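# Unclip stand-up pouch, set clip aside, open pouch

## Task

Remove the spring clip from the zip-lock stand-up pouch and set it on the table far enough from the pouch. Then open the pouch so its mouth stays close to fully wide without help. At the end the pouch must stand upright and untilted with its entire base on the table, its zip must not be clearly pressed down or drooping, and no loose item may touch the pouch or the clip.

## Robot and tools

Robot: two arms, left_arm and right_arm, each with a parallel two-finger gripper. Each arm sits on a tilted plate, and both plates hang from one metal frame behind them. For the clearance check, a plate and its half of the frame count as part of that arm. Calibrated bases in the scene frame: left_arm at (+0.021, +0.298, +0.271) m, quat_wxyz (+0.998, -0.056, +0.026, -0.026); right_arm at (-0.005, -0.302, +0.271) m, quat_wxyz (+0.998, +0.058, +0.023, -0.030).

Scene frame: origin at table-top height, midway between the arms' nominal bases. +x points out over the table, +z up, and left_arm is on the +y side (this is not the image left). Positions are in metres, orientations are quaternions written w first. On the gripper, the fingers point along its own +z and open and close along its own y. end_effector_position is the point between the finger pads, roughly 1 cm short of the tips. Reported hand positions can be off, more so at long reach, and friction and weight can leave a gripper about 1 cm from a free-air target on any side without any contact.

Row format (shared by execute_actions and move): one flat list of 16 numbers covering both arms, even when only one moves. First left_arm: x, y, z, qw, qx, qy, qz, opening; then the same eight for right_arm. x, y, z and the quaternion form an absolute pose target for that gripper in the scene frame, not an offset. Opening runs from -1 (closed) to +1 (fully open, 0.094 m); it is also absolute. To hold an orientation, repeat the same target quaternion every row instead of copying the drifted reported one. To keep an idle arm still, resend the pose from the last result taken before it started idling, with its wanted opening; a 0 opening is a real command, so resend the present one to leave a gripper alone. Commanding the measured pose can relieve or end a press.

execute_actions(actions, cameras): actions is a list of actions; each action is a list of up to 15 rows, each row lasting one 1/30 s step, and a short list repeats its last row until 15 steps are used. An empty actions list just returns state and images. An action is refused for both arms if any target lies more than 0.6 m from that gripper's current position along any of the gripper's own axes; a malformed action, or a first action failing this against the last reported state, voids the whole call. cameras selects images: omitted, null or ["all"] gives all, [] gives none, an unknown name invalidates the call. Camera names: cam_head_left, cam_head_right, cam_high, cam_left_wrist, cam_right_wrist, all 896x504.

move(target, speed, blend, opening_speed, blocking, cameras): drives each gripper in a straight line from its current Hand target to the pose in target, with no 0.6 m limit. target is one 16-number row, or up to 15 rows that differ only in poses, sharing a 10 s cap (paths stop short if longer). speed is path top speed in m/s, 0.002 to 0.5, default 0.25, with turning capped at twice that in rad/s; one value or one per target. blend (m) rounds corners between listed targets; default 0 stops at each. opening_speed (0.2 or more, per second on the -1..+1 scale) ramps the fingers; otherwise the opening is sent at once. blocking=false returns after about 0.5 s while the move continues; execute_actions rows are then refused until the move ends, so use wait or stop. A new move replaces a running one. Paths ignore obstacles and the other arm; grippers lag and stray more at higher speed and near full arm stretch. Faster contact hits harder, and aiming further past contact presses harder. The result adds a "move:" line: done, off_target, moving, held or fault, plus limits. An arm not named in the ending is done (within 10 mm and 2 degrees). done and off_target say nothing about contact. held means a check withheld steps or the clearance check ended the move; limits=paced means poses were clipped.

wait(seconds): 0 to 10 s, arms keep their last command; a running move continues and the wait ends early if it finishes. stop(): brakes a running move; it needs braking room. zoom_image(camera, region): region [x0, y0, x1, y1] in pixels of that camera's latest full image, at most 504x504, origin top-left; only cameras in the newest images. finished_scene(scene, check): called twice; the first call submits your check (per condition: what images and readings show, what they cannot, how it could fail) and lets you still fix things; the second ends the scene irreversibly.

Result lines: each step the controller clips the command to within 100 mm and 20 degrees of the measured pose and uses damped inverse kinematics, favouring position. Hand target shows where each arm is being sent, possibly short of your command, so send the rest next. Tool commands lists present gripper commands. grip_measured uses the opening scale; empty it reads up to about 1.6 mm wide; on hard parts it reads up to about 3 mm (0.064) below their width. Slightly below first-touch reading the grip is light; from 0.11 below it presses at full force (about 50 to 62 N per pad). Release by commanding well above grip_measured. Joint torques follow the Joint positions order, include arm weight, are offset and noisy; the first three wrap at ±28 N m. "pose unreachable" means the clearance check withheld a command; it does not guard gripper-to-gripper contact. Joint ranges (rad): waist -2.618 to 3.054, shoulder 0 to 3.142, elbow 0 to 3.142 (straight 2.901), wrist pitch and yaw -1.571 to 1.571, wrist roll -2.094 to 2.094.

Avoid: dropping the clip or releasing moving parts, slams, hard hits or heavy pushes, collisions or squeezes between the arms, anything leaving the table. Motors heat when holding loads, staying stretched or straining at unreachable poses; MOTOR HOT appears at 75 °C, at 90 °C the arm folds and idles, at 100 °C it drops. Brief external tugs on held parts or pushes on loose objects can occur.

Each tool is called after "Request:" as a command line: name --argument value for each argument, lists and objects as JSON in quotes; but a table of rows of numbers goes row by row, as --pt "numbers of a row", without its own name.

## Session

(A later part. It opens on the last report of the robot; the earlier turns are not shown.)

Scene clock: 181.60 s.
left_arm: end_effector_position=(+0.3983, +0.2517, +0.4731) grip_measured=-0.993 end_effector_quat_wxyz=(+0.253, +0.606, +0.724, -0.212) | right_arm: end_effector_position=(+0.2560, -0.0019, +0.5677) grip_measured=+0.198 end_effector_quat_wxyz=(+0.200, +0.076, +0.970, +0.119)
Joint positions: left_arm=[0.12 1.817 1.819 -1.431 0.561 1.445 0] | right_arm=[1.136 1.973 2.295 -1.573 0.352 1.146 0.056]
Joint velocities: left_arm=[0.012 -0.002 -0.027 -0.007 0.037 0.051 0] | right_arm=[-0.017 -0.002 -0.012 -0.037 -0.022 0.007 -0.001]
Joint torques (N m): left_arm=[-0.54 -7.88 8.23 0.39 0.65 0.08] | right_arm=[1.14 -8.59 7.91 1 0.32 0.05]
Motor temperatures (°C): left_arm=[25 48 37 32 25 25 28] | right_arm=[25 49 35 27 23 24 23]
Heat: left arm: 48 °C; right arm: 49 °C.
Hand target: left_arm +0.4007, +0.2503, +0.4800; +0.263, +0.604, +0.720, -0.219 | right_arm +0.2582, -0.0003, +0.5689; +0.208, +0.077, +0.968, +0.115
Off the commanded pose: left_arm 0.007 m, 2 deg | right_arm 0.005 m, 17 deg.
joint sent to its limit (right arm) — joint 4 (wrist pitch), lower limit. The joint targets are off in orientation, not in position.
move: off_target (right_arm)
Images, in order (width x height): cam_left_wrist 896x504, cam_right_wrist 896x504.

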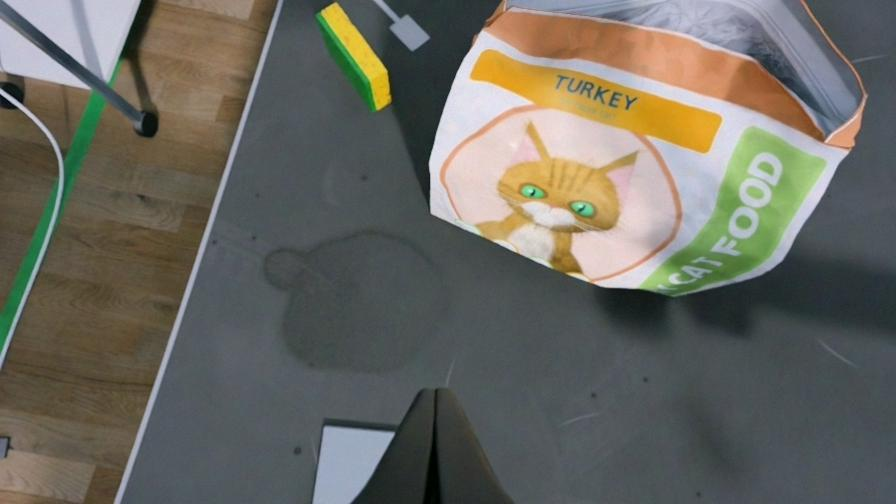

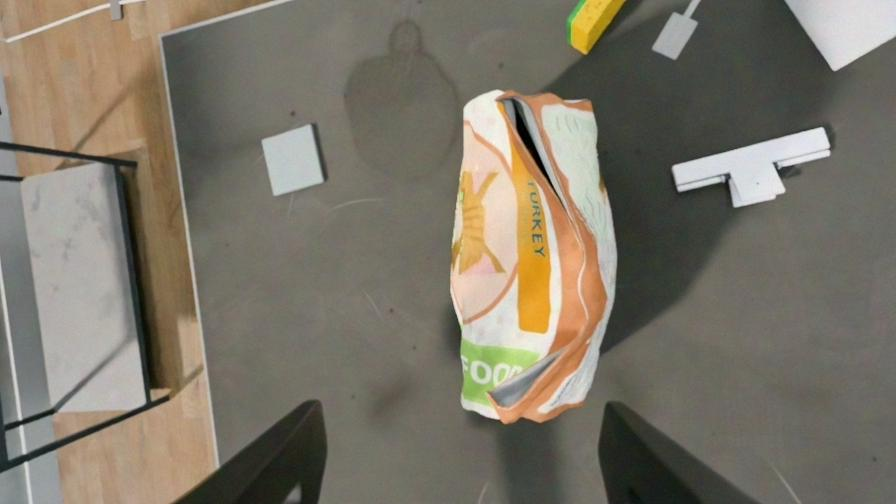

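Request:
move --pt "0.40 0.25 0.48 0.262 0.604 0.720 -0.220 0 0.2400 -0.15 0.55 0.1299 0.0951 0.9868 -0.0125 0.2" --pt "0.37 0.12 0.45 0.1299 0.0951 0.9868 -0.0125 0 0.2000 -0.22 0.50 0.1299 0.0951 0.9868 -0.0125 0.2" --pt "0.372 0.035 0.39 0.1299 0.0951 0.9868 -0.0125 0 0.2000 -0.22 0.50 0.1299 0.0951 0.9868 -0.0125 0.2" --speed 0.12 --cameras '["cam_right_wrist","cam_left_wrist","cam_high"]'

Scene clock: 190.53 s.
left_arm: end_effector_position=(+0.3600, +0.0427, +0.3812) grip_measured=-0.003 end_effector_quat_wxyz=(+0.108, +0.101, +0.989, -0.002) | right_arm: end_effector_position=(+0.2067, -0.2171, +0.4994) grip_measured=+0.198 end_effector_quat_wxyz=(+0.128, +0.093, +0.987, -0.016)
Joint positions: left_arm=[-0.727 2.042 1.749 -1.141 -0.248 -0.547 0.047] | right_arm=[0.809 1.349 1.461 -1.579 0.325 0.907 0.056]
Joint velocities: left_arm=[-0.002 -0.002 -0.002 -0.051 -0.007 0.022 0] | right_arm=[-0.012 0.002 0.017 -0.051 -0.037 0.022 0]
Joint torques (N m): left_arm=[-1.8 -9.5 8.69 0.95 -0.2 -0.09] | right_arm=[-0.01 -5.86 5.44 0.53 0.08 -0.02]
Motor temperatures (°C): left_arm=[25 47 37 32 25 25 27] | right_arm=[25 47 34 27 23 24 23]
Heat: left arm: 47 °C; right arm: 47 °C.
Hand target: left_arm +0.3689, +0.0352, +0.3893; +0.128, +0.096, +0.987, -0.009 | right_arm +0.2041, -0.2208, +0.5009; +0.130, +0.094, +0.987, -0.012
Off the commanded pose: left_arm 0.017 m, 3 deg | right_arm 0.007 m, 1 deg.
joint sent to its limit (right arm) — joint 4 (wrist pitch), lower limit. The joint targets are off in position, not in orientation.
move: off_target (left_arm)
Images, in order (width x height): cam_high 896x504, cam_left_wrist 896x504, cam_right_wrist 896x504.

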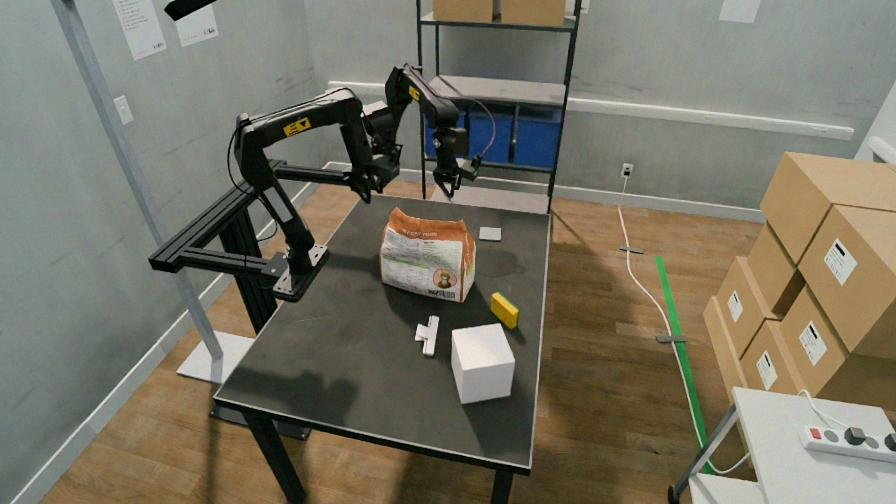

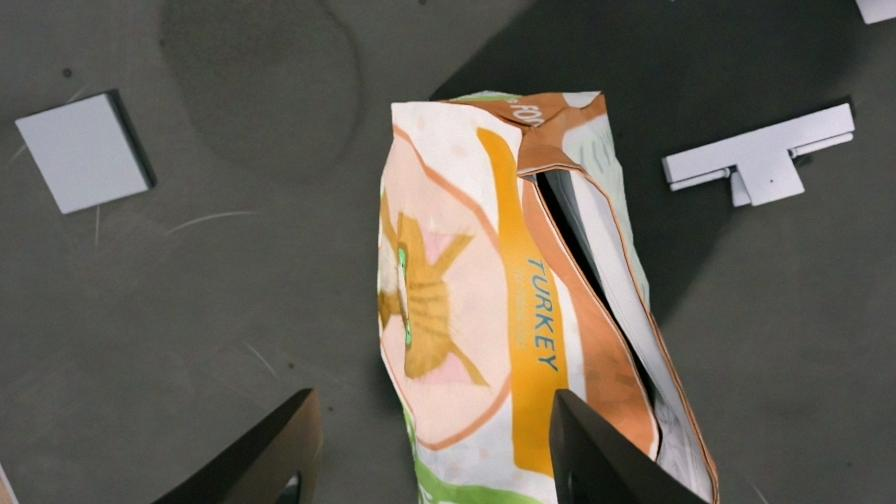

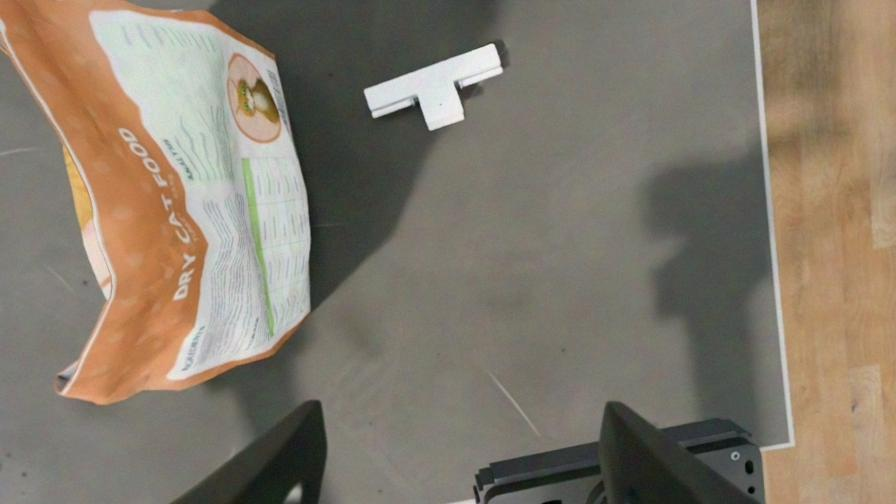

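Request:
move --pt "0.3300 -0.003 0.385 0.1299 0.0951 0.9868 -0.0125 0 0.2000 -0.22 0.50 0.1299 0.0951 0.9868 -0.0125 0.2" --pt "0.3300 -0.003 0.355 0.1299 0.0951 0.9868 -0.0125 0 0.2000 -0.22 0.50 0.1299 0.0951 0.9868 -0.0125 0.2" --speed 0.06 --cameras '["cam_left_wrist"]'

Scene clock: 193.27 s.
left_arm: end_effector_position=(+0.3280, -0.0048, +0.3626) grip_measured=-0.003 end_effector_quat_wxyz=(+0.128, +0.097, +0.987, -0.021) | right_arm: end_effector_position=(+0.2039, -0.2186, +0.4978) grip_measured=+0.198 end_effector_quat_wxyz=(+0.127, +0.095, +0.987, -0.016)
Joint positions: left_arm=[-0.858 2.061 1.668 -1.018 -0.267 -0.678 0.047] | right_arm=[0.812 1.338 1.447 -1.579 0.325 0.915 0.056]
Joint velocities: left_arm=[-0.012 -0.007 -0.017 0.051 0.051 0.037 0] | right_arm=[-0.007 0.002 -0.002 -0.037 -0.051 0.007 0]
Joint torques (N m): left_arm=[-1.13 -9.46 4.53 1.02 -0.24 -0.02] | right_arm=[0.98 -5.71 5.42 0.53 0.11 0.07]
Motor temperatures (°C): left_arm=[25 47 37 32 25 25 27] | right_arm=[25 46 34 27 23 24 23]
Heat: left arm: 47 °C; right arm: 46 °C.
Hand target: left_arm +0.3293, -0.0024, +0.3551; +0.130, +0.095, +0.987, -0.012 | right_arm +0.2002, -0.2200, +0.4998; +0.131, +0.095, +0.987, -0.011
Off the commanded pose: left_arm 0.008 m, 1 deg | right_arm 0.005 m, 1 deg.
joint sent to its limit (right arm) — joint 4 (wrist pitch), lower limit. The joint targets still meet the commanded pose.
move: done
Images, in order (width x height): cam_left_wrist 896x504.

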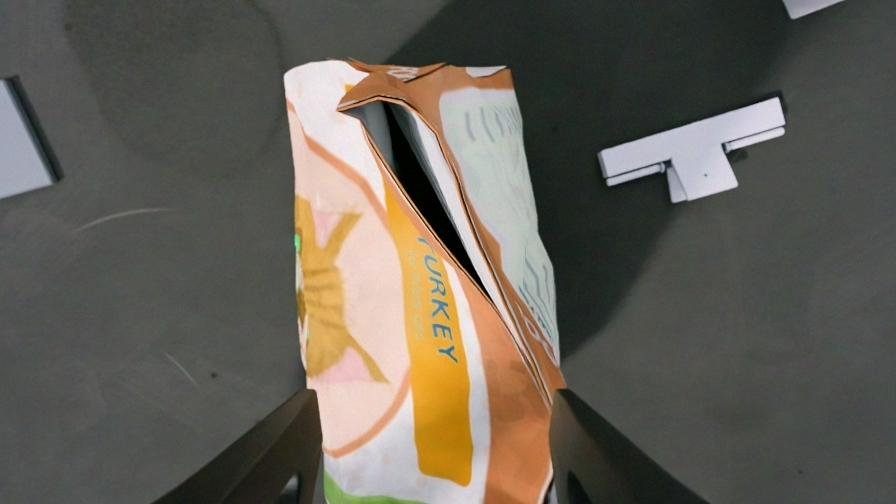

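Request:
move --pt "0.333 0.0 0.375 0.1299 0.0951 0.9868 -0.0125 0 0.2 -0.22 0.5 0.1299 0.0951 0.9868 -0.0125 0.2" --pt "0.380 0.020 0.365 0.1299 0.0951 0.9868 -0.0125 0 0.2 -0.22 0.5 0.1299 0.0951 0.9868 -0.0125 0.2" --speed 0.08 --cameras '["cam_left_wrist","cam_right_wrist"]'

Scene clock: 195.90 s.
left_arm: end_effector_position=(+0.3743, +0.0256, +0.3606) grip_measured=-0.003 end_effector_quat_wxyz=(+0.123, +0.094, +0.988, -0.006) | right_arm: end_effector_position=(+0.2039, -0.2186, +0.4978) grip_measured=+0.198 end_effector_quat_wxyz=(+0.127, +0.095, +0.987, -0.016)
Joint positions: left_arm=[-0.733 2.11 1.759 -1.054 -0.263 -0.559 0.047] | right_arm=[0.812 1.338 1.447 -1.579 0.325 0.915 0.056]
Joint velocities: left_arm=[0.002 0.002 0.007 -0.037 -0.051 -0.022 0.001] | right_arm=[0.007 0.012 -0.012 -0.051 -0.022 -0.066 -0.002]
Joint torques (N m): left_arm=[-1.48 -9.62 8.72 0.86 -0.05 -0.01] | right_arm=[1.01 -5.71 5.44 0.53 0.11 0.08]
Motor temperatures (°C): left_arm=[25 47 37 32 25 25 27] | right_arm=[25 46 34 27 23 24 23]
Heat: left arm: 47 °C; right arm: 46 °C.
Hand target: left_arm +0.3800, +0.0196, +0.3649; +0.130, +0.095, +0.987, -0.013 | right_arm +0.2002, -0.2201, +0.4998; +0.131, +0.095, +0.987, -0.011
Off the commanded pose: left_arm 0.009 m, 1 deg | right_arm 0.005 m, 1 deg.
joint sent to its limit (right arm) — joint 4 (wrist pitch), lower limit. The joint targets still meet the commanded pose.
move: done
Images, in order (width x height): cam_left_wrist 896x504, cam_right_wrist 896x504.

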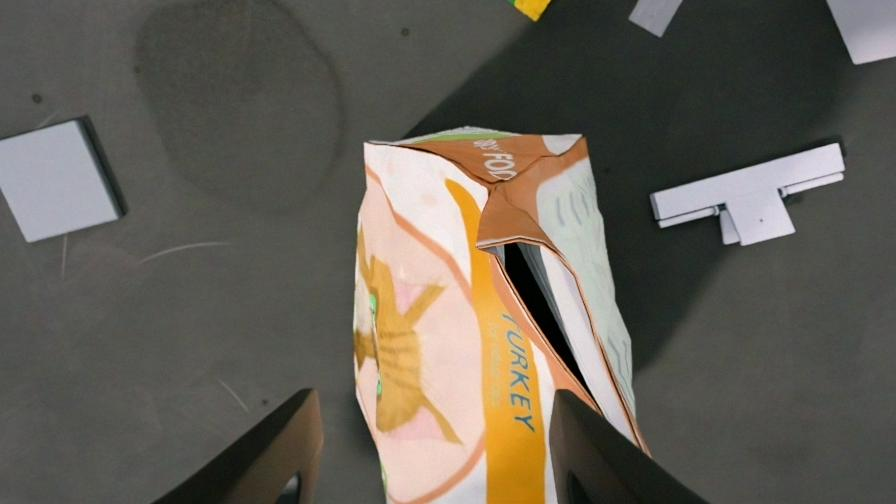

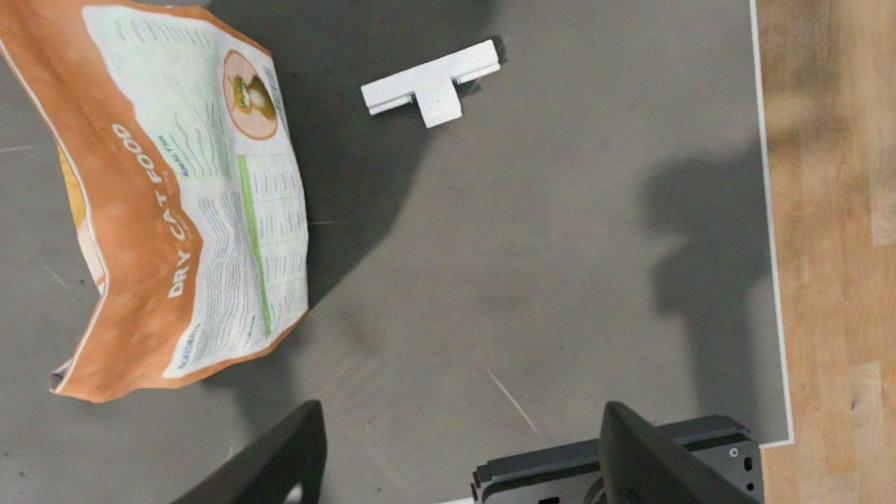

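Request:
move --pt "0.389 0.013 0.322 0.1299 0.0951 0.9868 -0.0125 0 0.2 -0.22 0.5 0.1299 0.0951 0.9868 -0.0125 0.2" --speed 0.05 --cameras '["cam_left_wrist"]'

Scene clock: 197.80 s.
left_arm: end_effector_position=(+0.3889, +0.0117, +0.3309) grip_measured=-0.003 end_effector_quat_wxyz=(+0.135, +0.094, +0.986, -0.015) | right_arm: end_effector_position=(+0.2039, -0.2186, +0.4978) grip_measured=+0.198 end_effector_quat_wxyz=(+0.127, +0.096, +0.987, -0.016)
Joint positions: left_arm=[-0.723 2.177 1.738 -0.933 -0.261 -0.543 0.047] | right_arm=[0.812 1.338 1.447 -1.579 0.325 0.915 0.056]
Joint velocities: left_arm=[0.007 0.002 0.012 0.066 0.007 -0.037 0] | right_arm=[0.012 -0.007 0.012 -0.007 0.037 -0.022 -0.001]
Joint torques (N m): left_arm=[-0.94 -10.36 4.57 1.09 -0.06 0.04] | right_arm=[0.99 -5.71 5.45 0.53 0.11 0.07]
Motor temperatures (°C): left_arm=[25 47 37 31 25 25 27] | right_arm=[25 45 34 27 23 24 23]
Heat: left arm: 47 °C; right arm: 45 °C.
Hand target: left_arm +0.3886, +0.0133, +0.3220; +0.130, +0.095, +0.987, -0.012 | right_arm +0.2002, -0.2201, +0.4997; +0.131, +0.095, +0.987, -0.011
Off the commanded pose: left_arm 0.009 m, 1 deg | right_arm 0.005 m, 1 deg.
joint sent to its limit (right arm) — joint 4 (wrist pitch), lower limit. The joint targets still meet the commanded pose.
move: done
Images, in order (width x height): cam_left_wrist 896x504.

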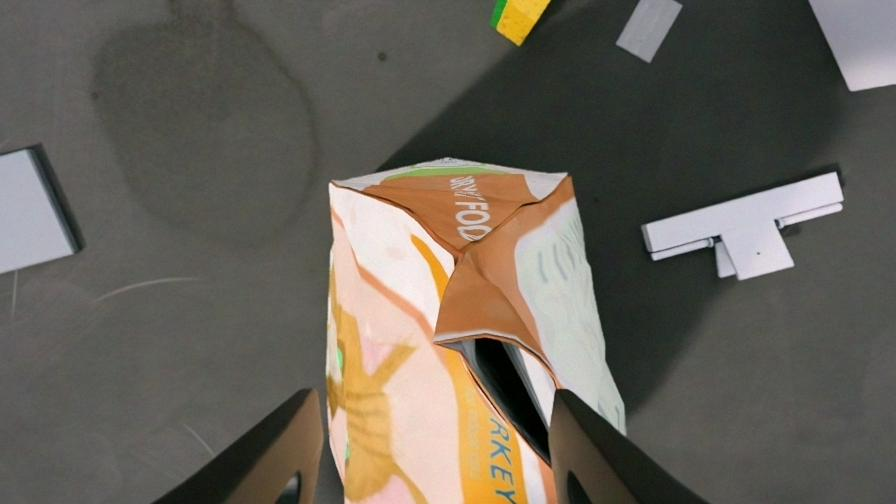

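Request:
move --pt "0.378 0.0225 0.322 0.1299 0.0951 0.9868 -0.0125 0 0.2 -0.22 0.5 0.1299 0.0951 0.9868 -0.0125 0.2" --speed 0.04 --cameras '["cam_left_wrist"]'

Scene clock: 199.23 s.
left_arm: end_effector_position=(+0.3752, +0.0218, +0.3110) grip_measured=-0.003 end_effector_quat_wxyz=(+0.117, +0.099, +0.988, -0.001) | right_arm: end_effector_position=(+0.2039, -0.2186, +0.4978) grip_measured=+0.198 end_effector_quat_wxyz=(+0.127, +0.096, +0.987, -0.016)
Joint positions: left_arm=[-0.723 2.168 1.652 -0.903 -0.261 -0.543 0.047] | right_arm=[0.812 1.338 1.447 -1.579 0.325 0.915 0.056]
Joint velocities: left_arm=[-0.007 -0.017 -0.007 -0.051 0.066 0.022 0.001] | right_arm=[0.002 0.002 -0.002 -0.007 0.022 0.022 0.001]
Joint torques (N m): left_arm=[-1.05 -14.37 4.38 0.99 -0.06 0.04] | right_arm=[0.98 -5.72 5.42 0.53 0.11 0.07]
Motor temperatures (°C): left_arm=[25 47 37 31 25 25 27] | right_arm=[25 45 34 27 23 24 23]
Heat: left arm: 47 °C; right arm: 45 °C.
Hand target: left_arm +0.3779, +0.0227, +0.3220; +0.130, +0.095, +0.987, -0.012 | right_arm +0.2002, -0.2201, +0.4997; +0.131, +0.095, +0.987, -0.011
Off the commanded pose: left_arm 0.011 m, 2 deg | right_arm 0.005 m, 1 deg.
joint sent to its limit (right arm) — joint 4 (wrist pitch), lower limit. The joint targets still meet the commanded pose.
move: off_target (left_arm)
Images, in order (width x height): cam_left_wrist 896x504.

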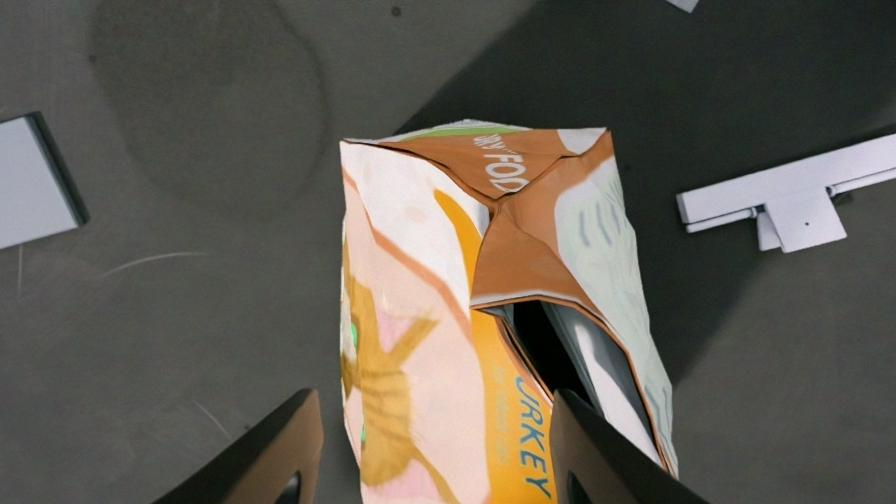

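Request:
move --pt "0.378 0.0205 0.316 0.1299 0.0951 0.9868 -0.0125 0.2 0.2 -0.22 0.5 0.1299 0.0951 0.9868 -0.0125 0.2" --pt "0.380 0.0205 0.303 0.1299 0.0951 0.9868 -0.0125 0.2 0.2 -0.22 0.5 0.1299 0.0951 0.9868 -0.0125 0.2" --speed 0.03 --opening_speed 0.4 --cameras '["cam_left_wrist"]'

Scene clock: 200.67 s.
left_arm: end_effector_position=(+0.3796, +0.0185, +0.3047) grip_measured=+0.197 end_effector_quat_wxyz=(+0.129, +0.095, +0.987, -0.010) | right_arm: end_effector_position=(+0.2039, -0.2186, +0.4978) grip_measured=+0.198 end_effector_quat_wxyz=(+0.127, +0.096, +0.987, -0.016)
Joint positions: left_arm=[-0.72 2.168 1.621 -0.84 -0.261 -0.54 0.056] | right_arm=[0.812 1.338 1.447 -1.579 0.325 0.915 0.056]
Joint velocities: left_arm=[-0.002 -0.012 -0.002 -0.007 -0.037 0.007 0] | right_arm=[0.022 -0.007 -0.032 0.007 0.022 0.037 0]
Joint torques (N m): left_arm=[-0.96 -11.67 4.3 1.04 -0.05 0.03] | right_arm=[0.96 -5.72 5.42 0.53 0.11 0.06]
Motor temperatures (°C): left_arm=[25 47 37 31 25 25 27] | right_arm=[25 45 34 27 23 24 23]
Heat: left arm: 47 °C; right arm: 45 °C.
Hand target: left_arm +0.3799, +0.0205, +0.3030; +0.130, +0.095, +0.987, -0.012 | right_arm +0.2002, -0.2201, +0.4997; +0.131, +0.095, +0.987, -0.011
Off the commanded pose: left_arm 0.003 m, 0 deg | right_arm 0.005 m, 1 deg.
joint sent to its limit (right arm) — joint 4 (wrist pitch), lower limit. The joint targets still meet the commanded pose.
move: done
Images, in order (width x height): cam_left_wrist 896x504.

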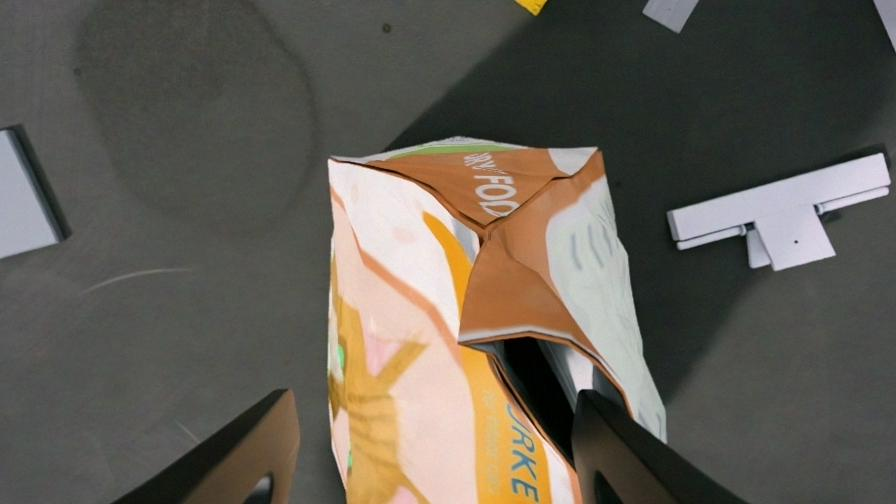

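Request:
zoom_image --camera "cam_left_wrist" --region '[440, 310, 690, 504]'

Scaled by 2.016 from the camera's 896x504 image, which has a finer 1280x720 frame.

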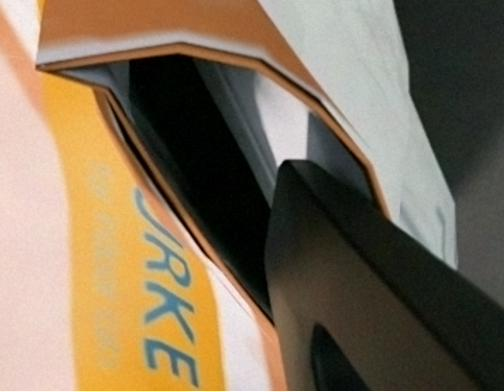

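Request:
move --pt "0.382 0.0205 0.29 0.1299 0.0951 0.9868 -0.0125 0.2 0.2 -0.22 0.5 0.1299 0.0951 0.9868 -0.0125 0.2" --speed 0.03 --opening_speed 0.4 --cameras '["cam_left_wrist"]'

Request:
zoom_image --camera "cam_left_wrist" --region '[440, 270, 690, 504]'

Scene clock: 202.07 s.
left_arm: end_effector_position=(+0.3833, +0.0185, +0.2999) grip_measured=+0.197 end_effector_quat_wxyz=(+0.136, +0.093, +0.986, -0.015) | right_arm: end_effector_position=(+0.2039, -0.2186, +0.4978) grip_measured=+0.198 end_effector_quat_wxyz=(+0.127, +0.096, +0.987, -0.016)
Joint positions: left_arm=[-0.712 2.168 1.598 -0.797 -0.26 -0.533 0.056] | right_arm=[0.812 1.338 1.447 -1.579 0.325 0.915 0.056]
Joint velocities: left_arm=[-0.012 -0.002 -0.007 -0.022 0.11 0.037 -0.001] | right_arm=[-0.002 -0.012 -0.002 0.007 0.037 0.037 0]
Joint torques (N m): left_arm=[-0.96 -10.13 4.3 1.08 -0.04 0.07] | right_arm=[0.98 -5.72 5.45 0.52 0.11 0.07]
Motor temperatures (°C): left_arm=[25 47 37 31 25 25 27] | right_arm=[25 45 34 27 23 23 23]
Heat: left arm: 47 °C; right arm: 45 °C.
Hand target: left_arm +0.3817, +0.0208, +0.2901; +0.130, +0.095, +0.987, -0.012 | right_arm +0.2002, -0.2201, +0.4997; +0.131, +0.095, +0.987, -0.011
Off the commanded pose: left_arm 0.010 m, 1 deg | right_arm 0.005 m, 1 deg.
joint sent to its limit (right arm) — joint 4 (wrist pitch), lower limit. The joint targets still meet the commanded pose.
move: done
Images, in order (width x height): cam_left_wrist 896x504.

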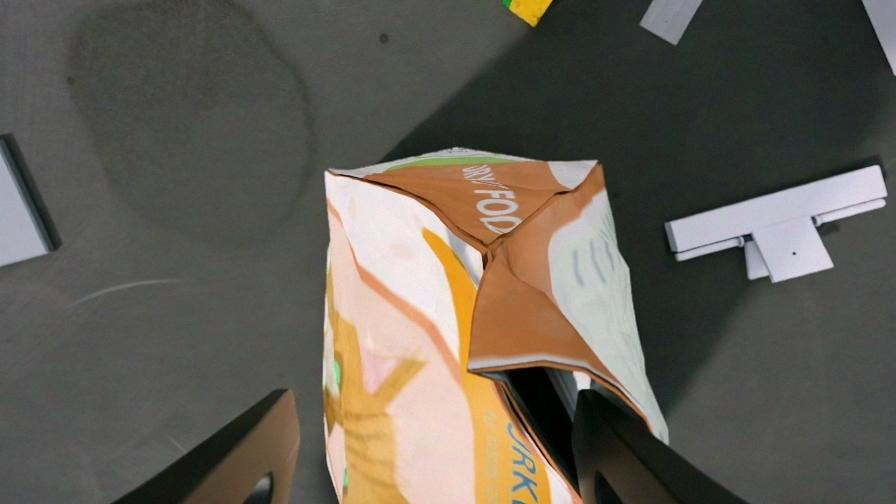

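Scaled by 2.016 from the camera's 896x504 image, which has a finer 1280x720 frame.

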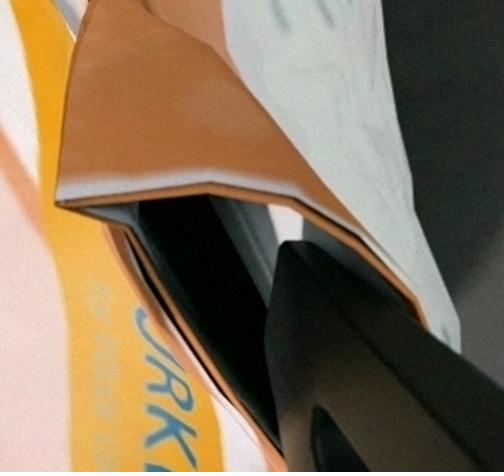

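Request:
move --pt "0.376 0.0205 0.285 0.1299 0.0951 0.9868 -0.0125 0.2 0.2 -0.22 0.5 0.1299 0.0951 0.9868 -0.0125 0.2" --speed 0.03 --opening_speed 0.4 --cameras '["cam_left_wrist"]'

Request:
zoom_image --camera "cam_left_wrist" --region '[440, 270, 690, 504]'

Scene clock: 203.30 s.
left_arm: end_effector_position=(+0.3790, +0.0211, +0.2908) grip_measured=+0.197 end_effector_quat_wxyz=(+0.132, +0.094, +0.987, -0.013) | right_arm: end_effector_position=(+0.2039, -0.2186, +0.4978) grip_measured=+0.198 end_effector_quat_wxyz=(+0.127, +0.096, +0.987, -0.016)
Joint positions: left_arm=[-0.712 2.168 1.562 -0.771 -0.259 -0.533 0.056] | right_arm=[0.812 1.338 1.447 -1.579 0.325 0.915 0.056]
Joint velocities: left_arm=[-0.002 -0.002 0.007 0.022 0.022 0.007 0] | right_arm=[0.012 -0.002 0.027 -0.022 -0.022 -0.007 0]
Joint torques (N m): left_arm=[-1.59 -10.71 4.29 1.09 -0.06 -0.03] | right_arm=[0.98 -5.72 5.41 0.52 0.11 0.05]
Motor temperatures (°C): left_arm=[25 48 36 31 25 25 27] | right_arm=[25 44 34 27 23 23 23]
Heat: left arm: 48 °C; right arm: 44 °C.
Hand target: left_arm +0.3758, +0.0207, +0.2851; +0.130, +0.095, +0.987, -0.013 | right_arm +0.2002, -0.2201, +0.4997; +0.131, +0.095, +0.987, -0.011
Off the commanded pose: left_arm 0.007 m, 0 deg | right_arm 0.005 m, 1 deg.
joint sent to its limit (right arm) — joint 4 (wrist pitch), lower limit. The joint targets still meet the commanded pose.
move: done
Images, in order (width x height): cam_left_wrist 896x504.

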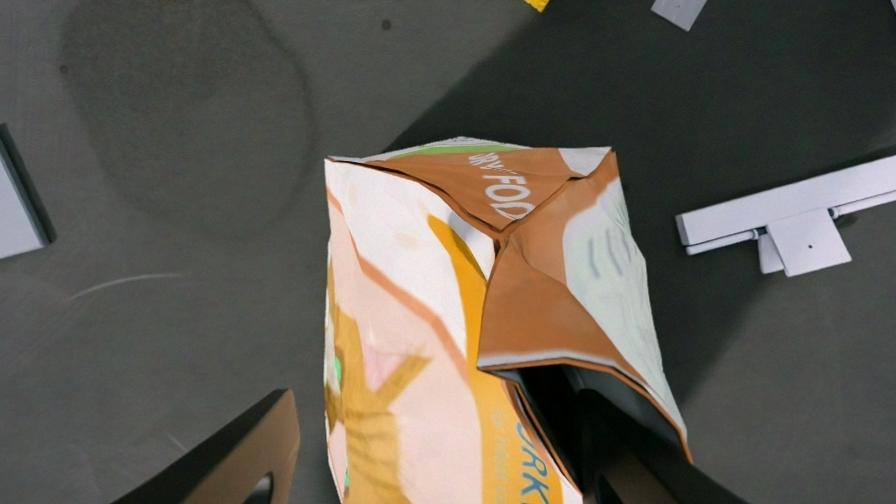

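Scaled by 2.016 from the camera's 896x504 image, which has a finer 1280x720 frame.

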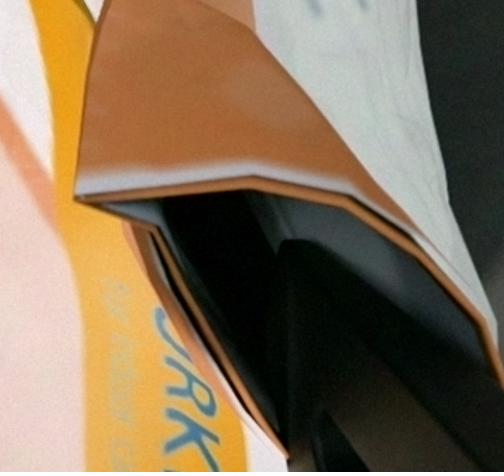

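Request:
move --pt "0.362 0.0135 0.285 0.1299 0.0951 0.9868 -0.0125 0.2 0.2 -0.22 0.5 0.1299 0.0951 0.9868 -0.0125 0.2" --pt "0.345 0.008 0.285 0.1299 0.0951 0.9868 -0.0125 0.2 0.2 -0.22 0.5 0.1299 0.0951 0.9868 -0.0125 0.2" --speed 0.03 --cameras '["cam_left_wrist","cam_right_wrist"]'

Scene clock: 205.17 s.
left_arm: end_effector_position=(+0.3446, +0.0110, +0.2752) grip_measured=+0.197 end_effector_quat_wxyz=(+0.114, +0.096, +0.989, -0.005) | right_arm: end_effector_position=(+0.2039, -0.2186, +0.4978) grip_measured=+0.198 end_effector_quat_wxyz=(+0.127, +0.096, +0.987, -0.016)
Joint positions: left_arm=[-0.78 2.168 1.492 -0.758 -0.259 -0.607 0.056] | right_arm=[0.812 1.338 1.447 -1.579 0.325 0.915 0.056]
Joint velocities: left_arm=[0.002 -0.017 0.012 -0.022 0.007 -0.007 -0.001] | right_arm=[0.002 0.007 -0.017 0.051 -0.022 -0.007 -0.002]
Joint torques (N m): left_arm=[-2.33 -13.55 4.11 0.99 -0.2 -0.01] | right_arm=[0.98 -5.75 5.44 0.53 0.11 0.07]
Motor temperatures (°C): left_arm=[25 48 36 31 25 25 27] | right_arm=[25 44 34 27 23 23 23]
Heat: left arm: 48 °C; right arm: 44 °C.
Hand target: left_arm +0.3449, +0.0083, +0.2851; +0.130, +0.095, +0.987, -0.012 | right_arm +0.2002, -0.2201, +0.4997; +0.131, +0.095, +0.987, -0.011
Off the commanded pose: left_arm 0.010 m, 2 deg | right_arm 0.005 m, 1 deg.
joint sent to its limit (right arm) — joint 4 (wrist pitch), lower limit. The joint targets still meet the commanded pose.
move: done
Images, in order (width x height): cam_left_wrist 896x504, cam_right_wrist 896x504.

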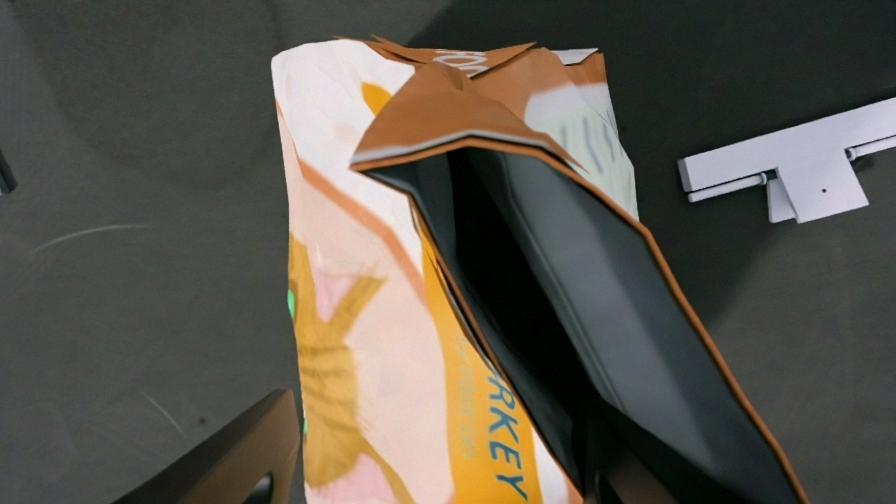

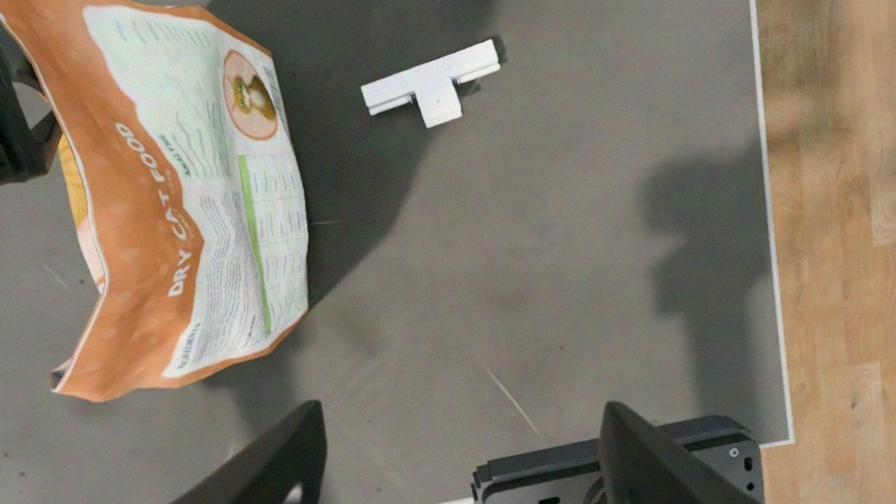

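Request:
move --pt "0.330 0.005 0.292 0.1299 0.0951 0.9868 -0.0125 0.2 0.2 -0.22 0.5 0.1299 0.0951 0.9868 -0.0125 0.2" --pt "0.310 0.000 0.294 0.1299 0.0951 0.9868 -0.0125 0.2 0.2 -0.22 0.5 0.1299 0.0951 0.9868 -0.0125 0.2" --speed 0.03 --cameras '["cam_left_wrist","cam_right_wrist"]'

Scene clock: 207.13 s.
left_arm: end_effector_position=(+0.3117, -0.0008, +0.2838) grip_measured=+0.197 end_effector_quat_wxyz=(+0.118, +0.096, +0.988, -0.010) | right_arm: end_effector_position=(+0.2039, -0.2186, +0.4978) grip_measured=+0.198 end_effector_quat_wxyz=(+0.127, +0.096, +0.987, -0.016)
Joint positions: left_arm=[-0.863 2.114 1.427 -0.757 -0.269 -0.692 0.056] | right_arm=[0.812 1.338 1.447 -1.579 0.325 0.915 0.056]
Joint velocities: left_arm=[-0.012 -0.002 -0.017 -0.037 -0.007 0.037 -0.001] | right_arm=[-0.007 0.002 -0.007 0.022 -0.081 -0.066 -0.001]
Joint torques (N m): left_arm=[-1.94 -13.3 4.1 0.8 -0.25 -0.04] | right_arm=[0.94 -5.7 5.44 0.53 0.11 0.07]
Motor temperatures (°C): left_arm=[25 48 36 31 25 25 27] | right_arm=[25 44 34 27 23 23 23]
Heat: left arm: 48 °C; right arm: 44 °C.
Hand target: left_arm +0.3102, +0.0004, +0.2937; +0.130, +0.095, +0.987, -0.012 | right_arm +0.2002, -0.2201, +0.4997; +0.131, +0.095, +0.987, -0.011
Off the commanded pose: left_arm 0.010 m, 1 deg | right_arm 0.005 m, 1 deg.
joint sent to its limit (right arm) — joint 4 (wrist pitch), lower limit. The joint targets still meet the commanded pose.
move: done
Images, in order (width x height): cam_left_wrist 896x504, cam_right_wrist 896x504.

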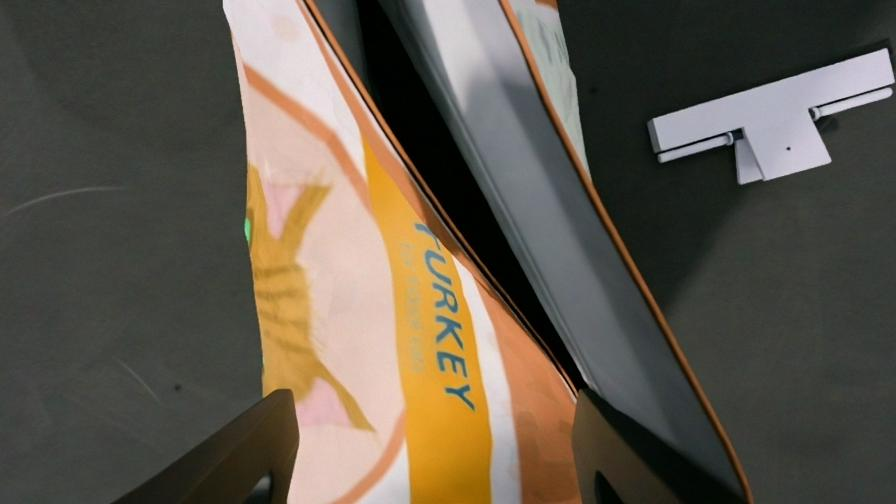

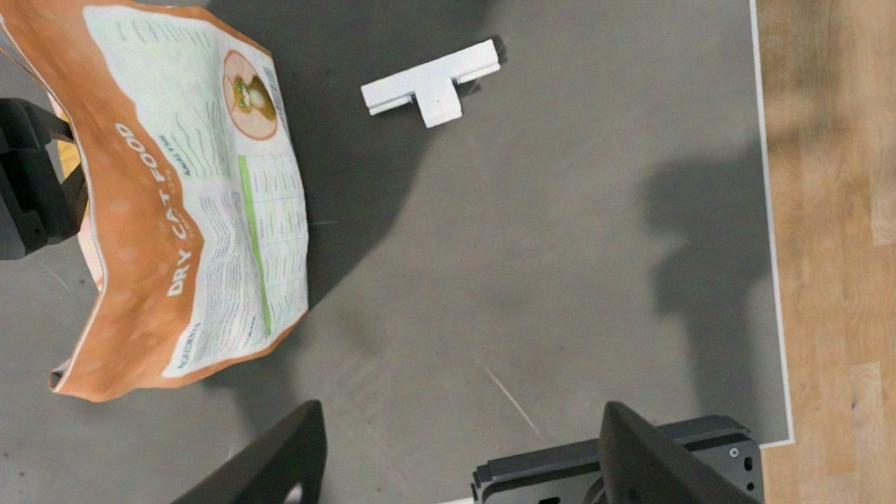

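Request:
move --target '[0.312,0.004,0.300,0.1299,0.0951,0.9868,-0.0125,0.2,0.2,-0.22,0.5,0.1299,0.0951,0.9868,-0.0125,0.2]' --speed 0.03 --cameras '["cam_left_wrist"]'

Request:
move --target '[0.312,0.004,0.300,0.1299,0.0951,0.9868,-0.0125,-1,0.2,-0.22,0.5,0.1299,0.0951,0.9868,-0.0125,0.2]' --opening_speed 0.3 --cameras '["cam_left_wrist","cam_right_wrist"]'

Scene clock: 208.13 s.
left_arm: end_effector_position=(+0.3126, -0.0007, +0.2901) grip_measured=+0.197 end_effector_quat_wxyz=(+0.122, +0.094, +0.988, -0.014) | right_arm: end_effector_position=(+0.2039, -0.2186, +0.4978) grip_measured=+0.198 end_effector_quat_wxyz=(+0.127, +0.096, +0.987, -0.016)
Joint positions: left_arm=[-0.863 2.098 1.427 -0.762 -0.269 -0.693 0.056] | right_arm=[0.812 1.338 1.447 -1.579 0.325 0.916 0.056]
Joint velocities: left_arm=[-0.012 0.002 -0.012 0.037 0.051 -0.007 0] | right_arm=[-0.012 0.017 -0.012 0.037 -0.051 0.007 0]
Joint torques (N m): left_arm=[-1.36 -12.9 4.52 0.76 -0.22 0.04] | right_arm=[0.96 -5.74 5.46 0.53 0.11 0.07]
Motor temperatures (°C): left_arm=[25 48 36 31 25 25 27] | right_arm=[25 44 34 27 23 23 23]
Heat: left arm: 48 °C; right arm: 44 °C.
Hand target: left_arm +0.3123, +0.0037, +0.2998; +0.130, +0.095, +0.987, -0.013 | right_arm +0.2002, -0.2201, +0.4997; +0.131, +0.095, +0.987, -0.011
Off the commanded pose: left_arm 0.011 m, 1 deg | right_arm 0.005 m, 1 deg.
joint sent to its limit (right arm) — joint 4 (wrist pitch), lower limit. The joint targets still meet the commanded pose.
move: off_target (left_arm)
Images, in order (width x height): cam_left_wrist 896x504.

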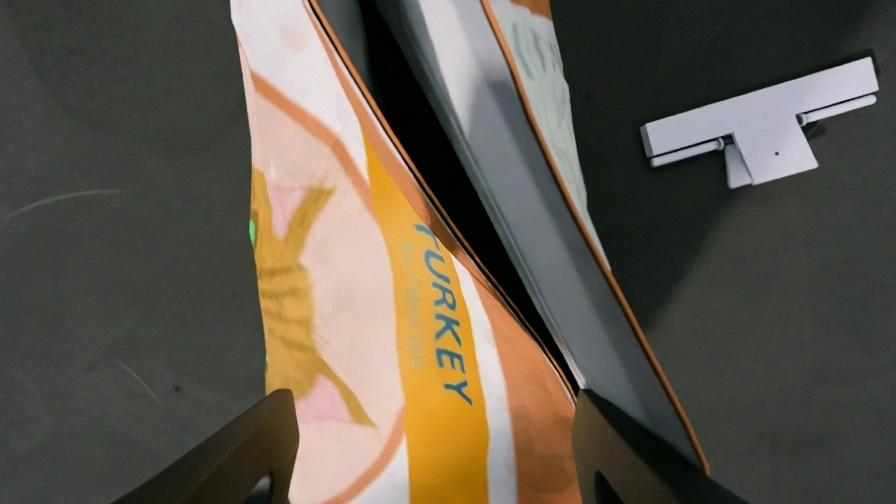

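Scene clock: 212.33 s.
left_arm: end_effector_position=(+0.3125, -0.0006, +0.2901) grip_measured=-0.993 end_effector_quat_wxyz=(+0.122, +0.094, +0.988, -0.014) | right_arm: end_effector_position=(+0.2039, -0.2186, +0.4978) grip_measured=+0.198 end_effector_quat_wxyz=(+0.127, +0.096, +0.987, -0.016)
Joint positions: left_arm=[-0.863 2.098 1.427 -0.762 -0.269 -0.693 0] | right_arm=[0.812 1.338 1.447 -1.579 0.325 0.916 0.056]
Joint velocities: left_arm=[-0.032 -0.007 -0.012 -0.051 -0.11 0.007 -0.001] | right_arm=[0.002 -0.002 0.022 -0.022 -0.037 0.007 0]
Joint torques (N m): left_arm=[-1.36 -13.11 4.46 0.71 -0.24 0.04] | right_arm=[0.98 -5.72 5.46 0.53 0.11 0.07]
Motor temperatures (°C): left_arm=[25 49 36 31 25 25 27] | right_arm=[25 44 34 27 23 23 23]
Heat: left arm: 49 °C; right arm: 44 °C.
Hand target: left_arm +0.3121, +0.0038, +0.2997; +0.130, +0.095, +0.987, -0.012 | right_arm +0.2002, -0.2201, +0.4997; +0.131, +0.095, +0.987, -0.011
Off the commanded pose: left_arm 0.011 m, 1 deg | right_arm 0.005 m, 1 deg.
joint sent to its limit (right arm) — joint 4 (wrist pitch), lower limit. The joint targets still meet the commanded pose.
move: off_target (left_arm)
Images, in order (width x height): cam_left_wrist 896x504, cam_right_wrist 896x504.

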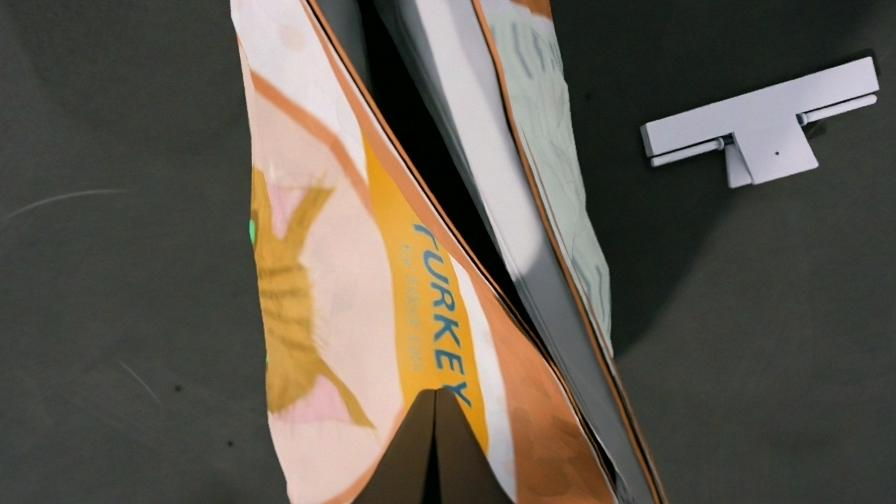

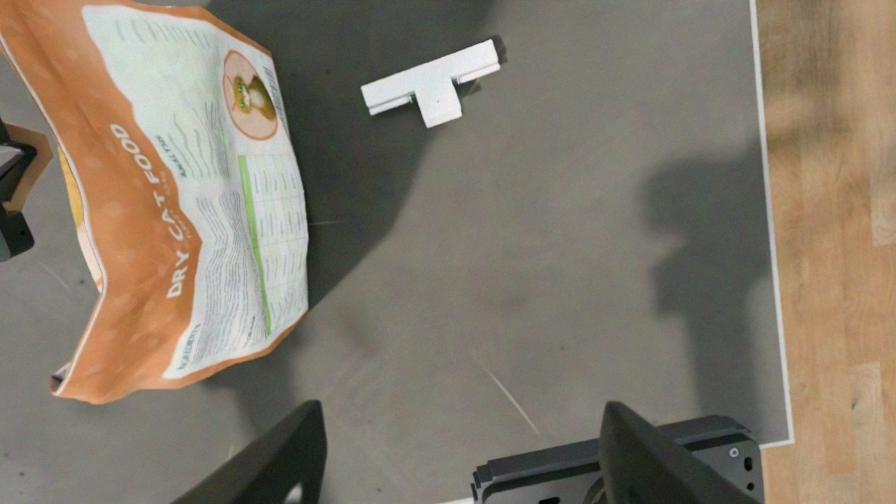

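Request:
move --pt "0.312 0.006 0.36 0.1299 0.0951 0.9868 -0.0125 -1 0.2 -0.22 0.5 0.1299 0.0951 0.9868 -0.0125 0.2" --pt "0.330 0.02 0.40 0.1299 0.0951 0.9868 -0.0125 -1 0.2 -0.22 0.5 0.1299 0.0951 0.9868 -0.0125 0.2" --speed 0.08 --cameras '["cam_left_wrist"]'

Scene clock: 217.73 s.
left_arm: end_effector_position=(+0.3241, +0.0191, +0.3799) grip_measured=-0.993 end_effector_quat_wxyz=(+0.111, +0.099, +0.989, +0.000) | right_arm: end_effector_position=(+0.2039, -0.2186, +0.4978) grip_measured=+0.198 end_effector_quat_wxyz=(+0.127, +0.096, +0.987, -0.016)
Joint positions: left_arm=[-0.837 2.022 1.695 -1.133 -0.269 -0.662 0] | right_arm=[0.812 1.338 1.447 -1.579 0.325 0.916 0.056]
Joint velocities: left_arm=[-0.007 -0.022 -0.007 -0.022 -0.037 -0.022 0.001] | right_arm=[0.007 0.017 -0.032 -0.037 -0.007 -0.081 0]
Joint torques (N m): left_arm=[-0.92 -12.27 8.46 0.67 -0.18 0.03] | right_arm=[0.95 -5.72 5.45 0.53 0.12 0.08]
Motor temperatures (°C): left_arm=[25 49 36 31 25 25 27] | right_arm=[25 43 34 27 23 23 23]
Heat: left arm: 49 °C; right arm: 43 °C.
Hand target: left_arm +0.3305, +0.0190, +0.3997; +0.130, +0.095, +0.987, -0.012 | right_arm +0.2002, -0.2201, +0.4997; +0.131, +0.095, +0.987, -0.011
Off the commanded pose: left_arm 0.021 m, 3 deg | right_arm 0.005 m, 1 deg.
joint sent to its limit (right arm) — joint 4 (wrist pitch), lower limit. The joint targets still meet the commanded pose.
move: off_target (left_arm)
Images, in order (width x height): cam_left_wrist 896x504.

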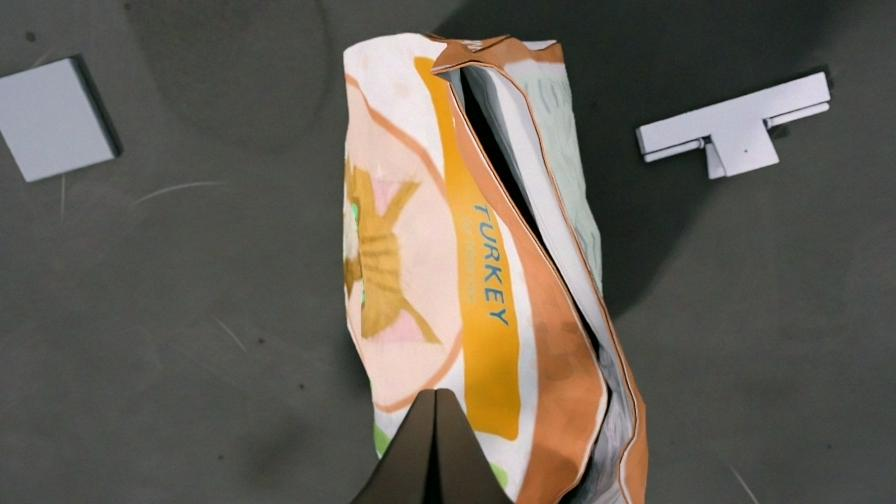

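Request:
move --pt "0.366 0.0225 0.365 0.1299 0.0951 0.9868 -0.0125 0.2 0.2 -0.22 0.5 0.1299 0.0951 0.9868 -0.0125 0.2" --pt "0.372 0.0215 0.335 0.1299 0.0951 0.9868 -0.0125 0.2 0.2 -0.22 0.5 0.1299 0.0951 0.9868 -0.0125 0.2" --speed 0.08 --cameras '["cam_left_wrist"]'

Scene clock: 219.83 s.
left_arm: end_effector_position=(+0.3720, +0.0206, +0.3424) grip_measured=+0.197 end_effector_quat_wxyz=(+0.134, +0.094, +0.986, -0.014) | right_arm: end_effector_position=(+0.2039, -0.2186, +0.4978) grip_measured=+0.198 end_effector_quat_wxyz=(+0.127, +0.096, +0.987, -0.016)
Joint positions: left_arm=[-0.739 2.101 1.664 -0.943 -0.264 -0.561 0.056] | right_arm=[0.812 1.338 1.447 -1.579 0.325 0.916 0.056]
Joint velocities: left_arm=[0.027 -0.017 0.002 0.022 0.066 -0.037 -0.001] | right_arm=[-0.007 -0.017 -0.022 -0.051 -0.022 0.051 0]
Joint torques (N m): left_arm=[-0.92 -10.02 4.63 1.09 -0.05 0.01] | right_arm=[0.96 -5.72 5.44 0.53 0.11 0.07]
Motor temperatures (°C): left_arm=[25 49 36 31 25 25 27] | right_arm=[25 43 34 27 23 23 23]
Heat: left arm: 49 °C; right arm: 43 °C.
Hand target: left_arm +0.3717, +0.0217, +0.3349; +0.130, +0.095, +0.987, -0.013 | right_arm +0.2002, -0.2201, +0.4997; +0.131, +0.095, +0.987, -0.011
Off the commanded pose: left_arm 0.007 m, 1 deg | right_arm 0.005 m, 1 deg.
joint sent to its limit (right arm) — joint 4 (wrist pitch), lower limit. The joint targets still meet the commanded pose.
move: done
Images, in order (width x height): cam_left_wrist 896x504.

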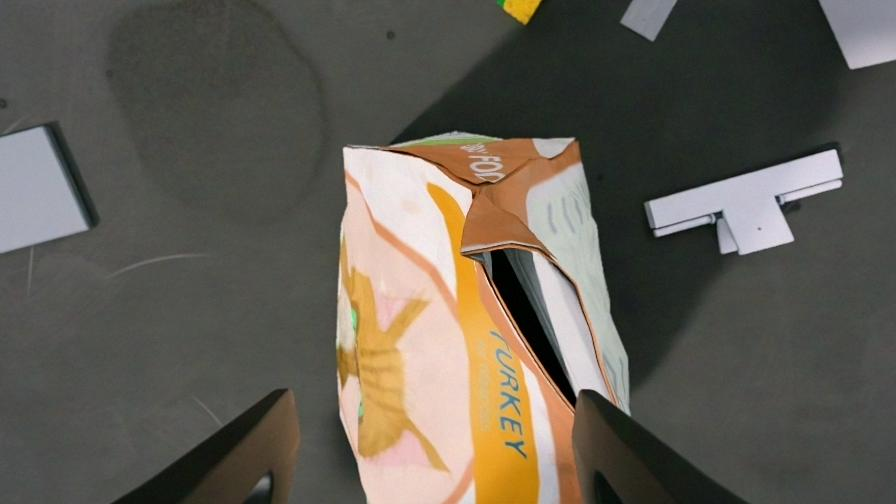

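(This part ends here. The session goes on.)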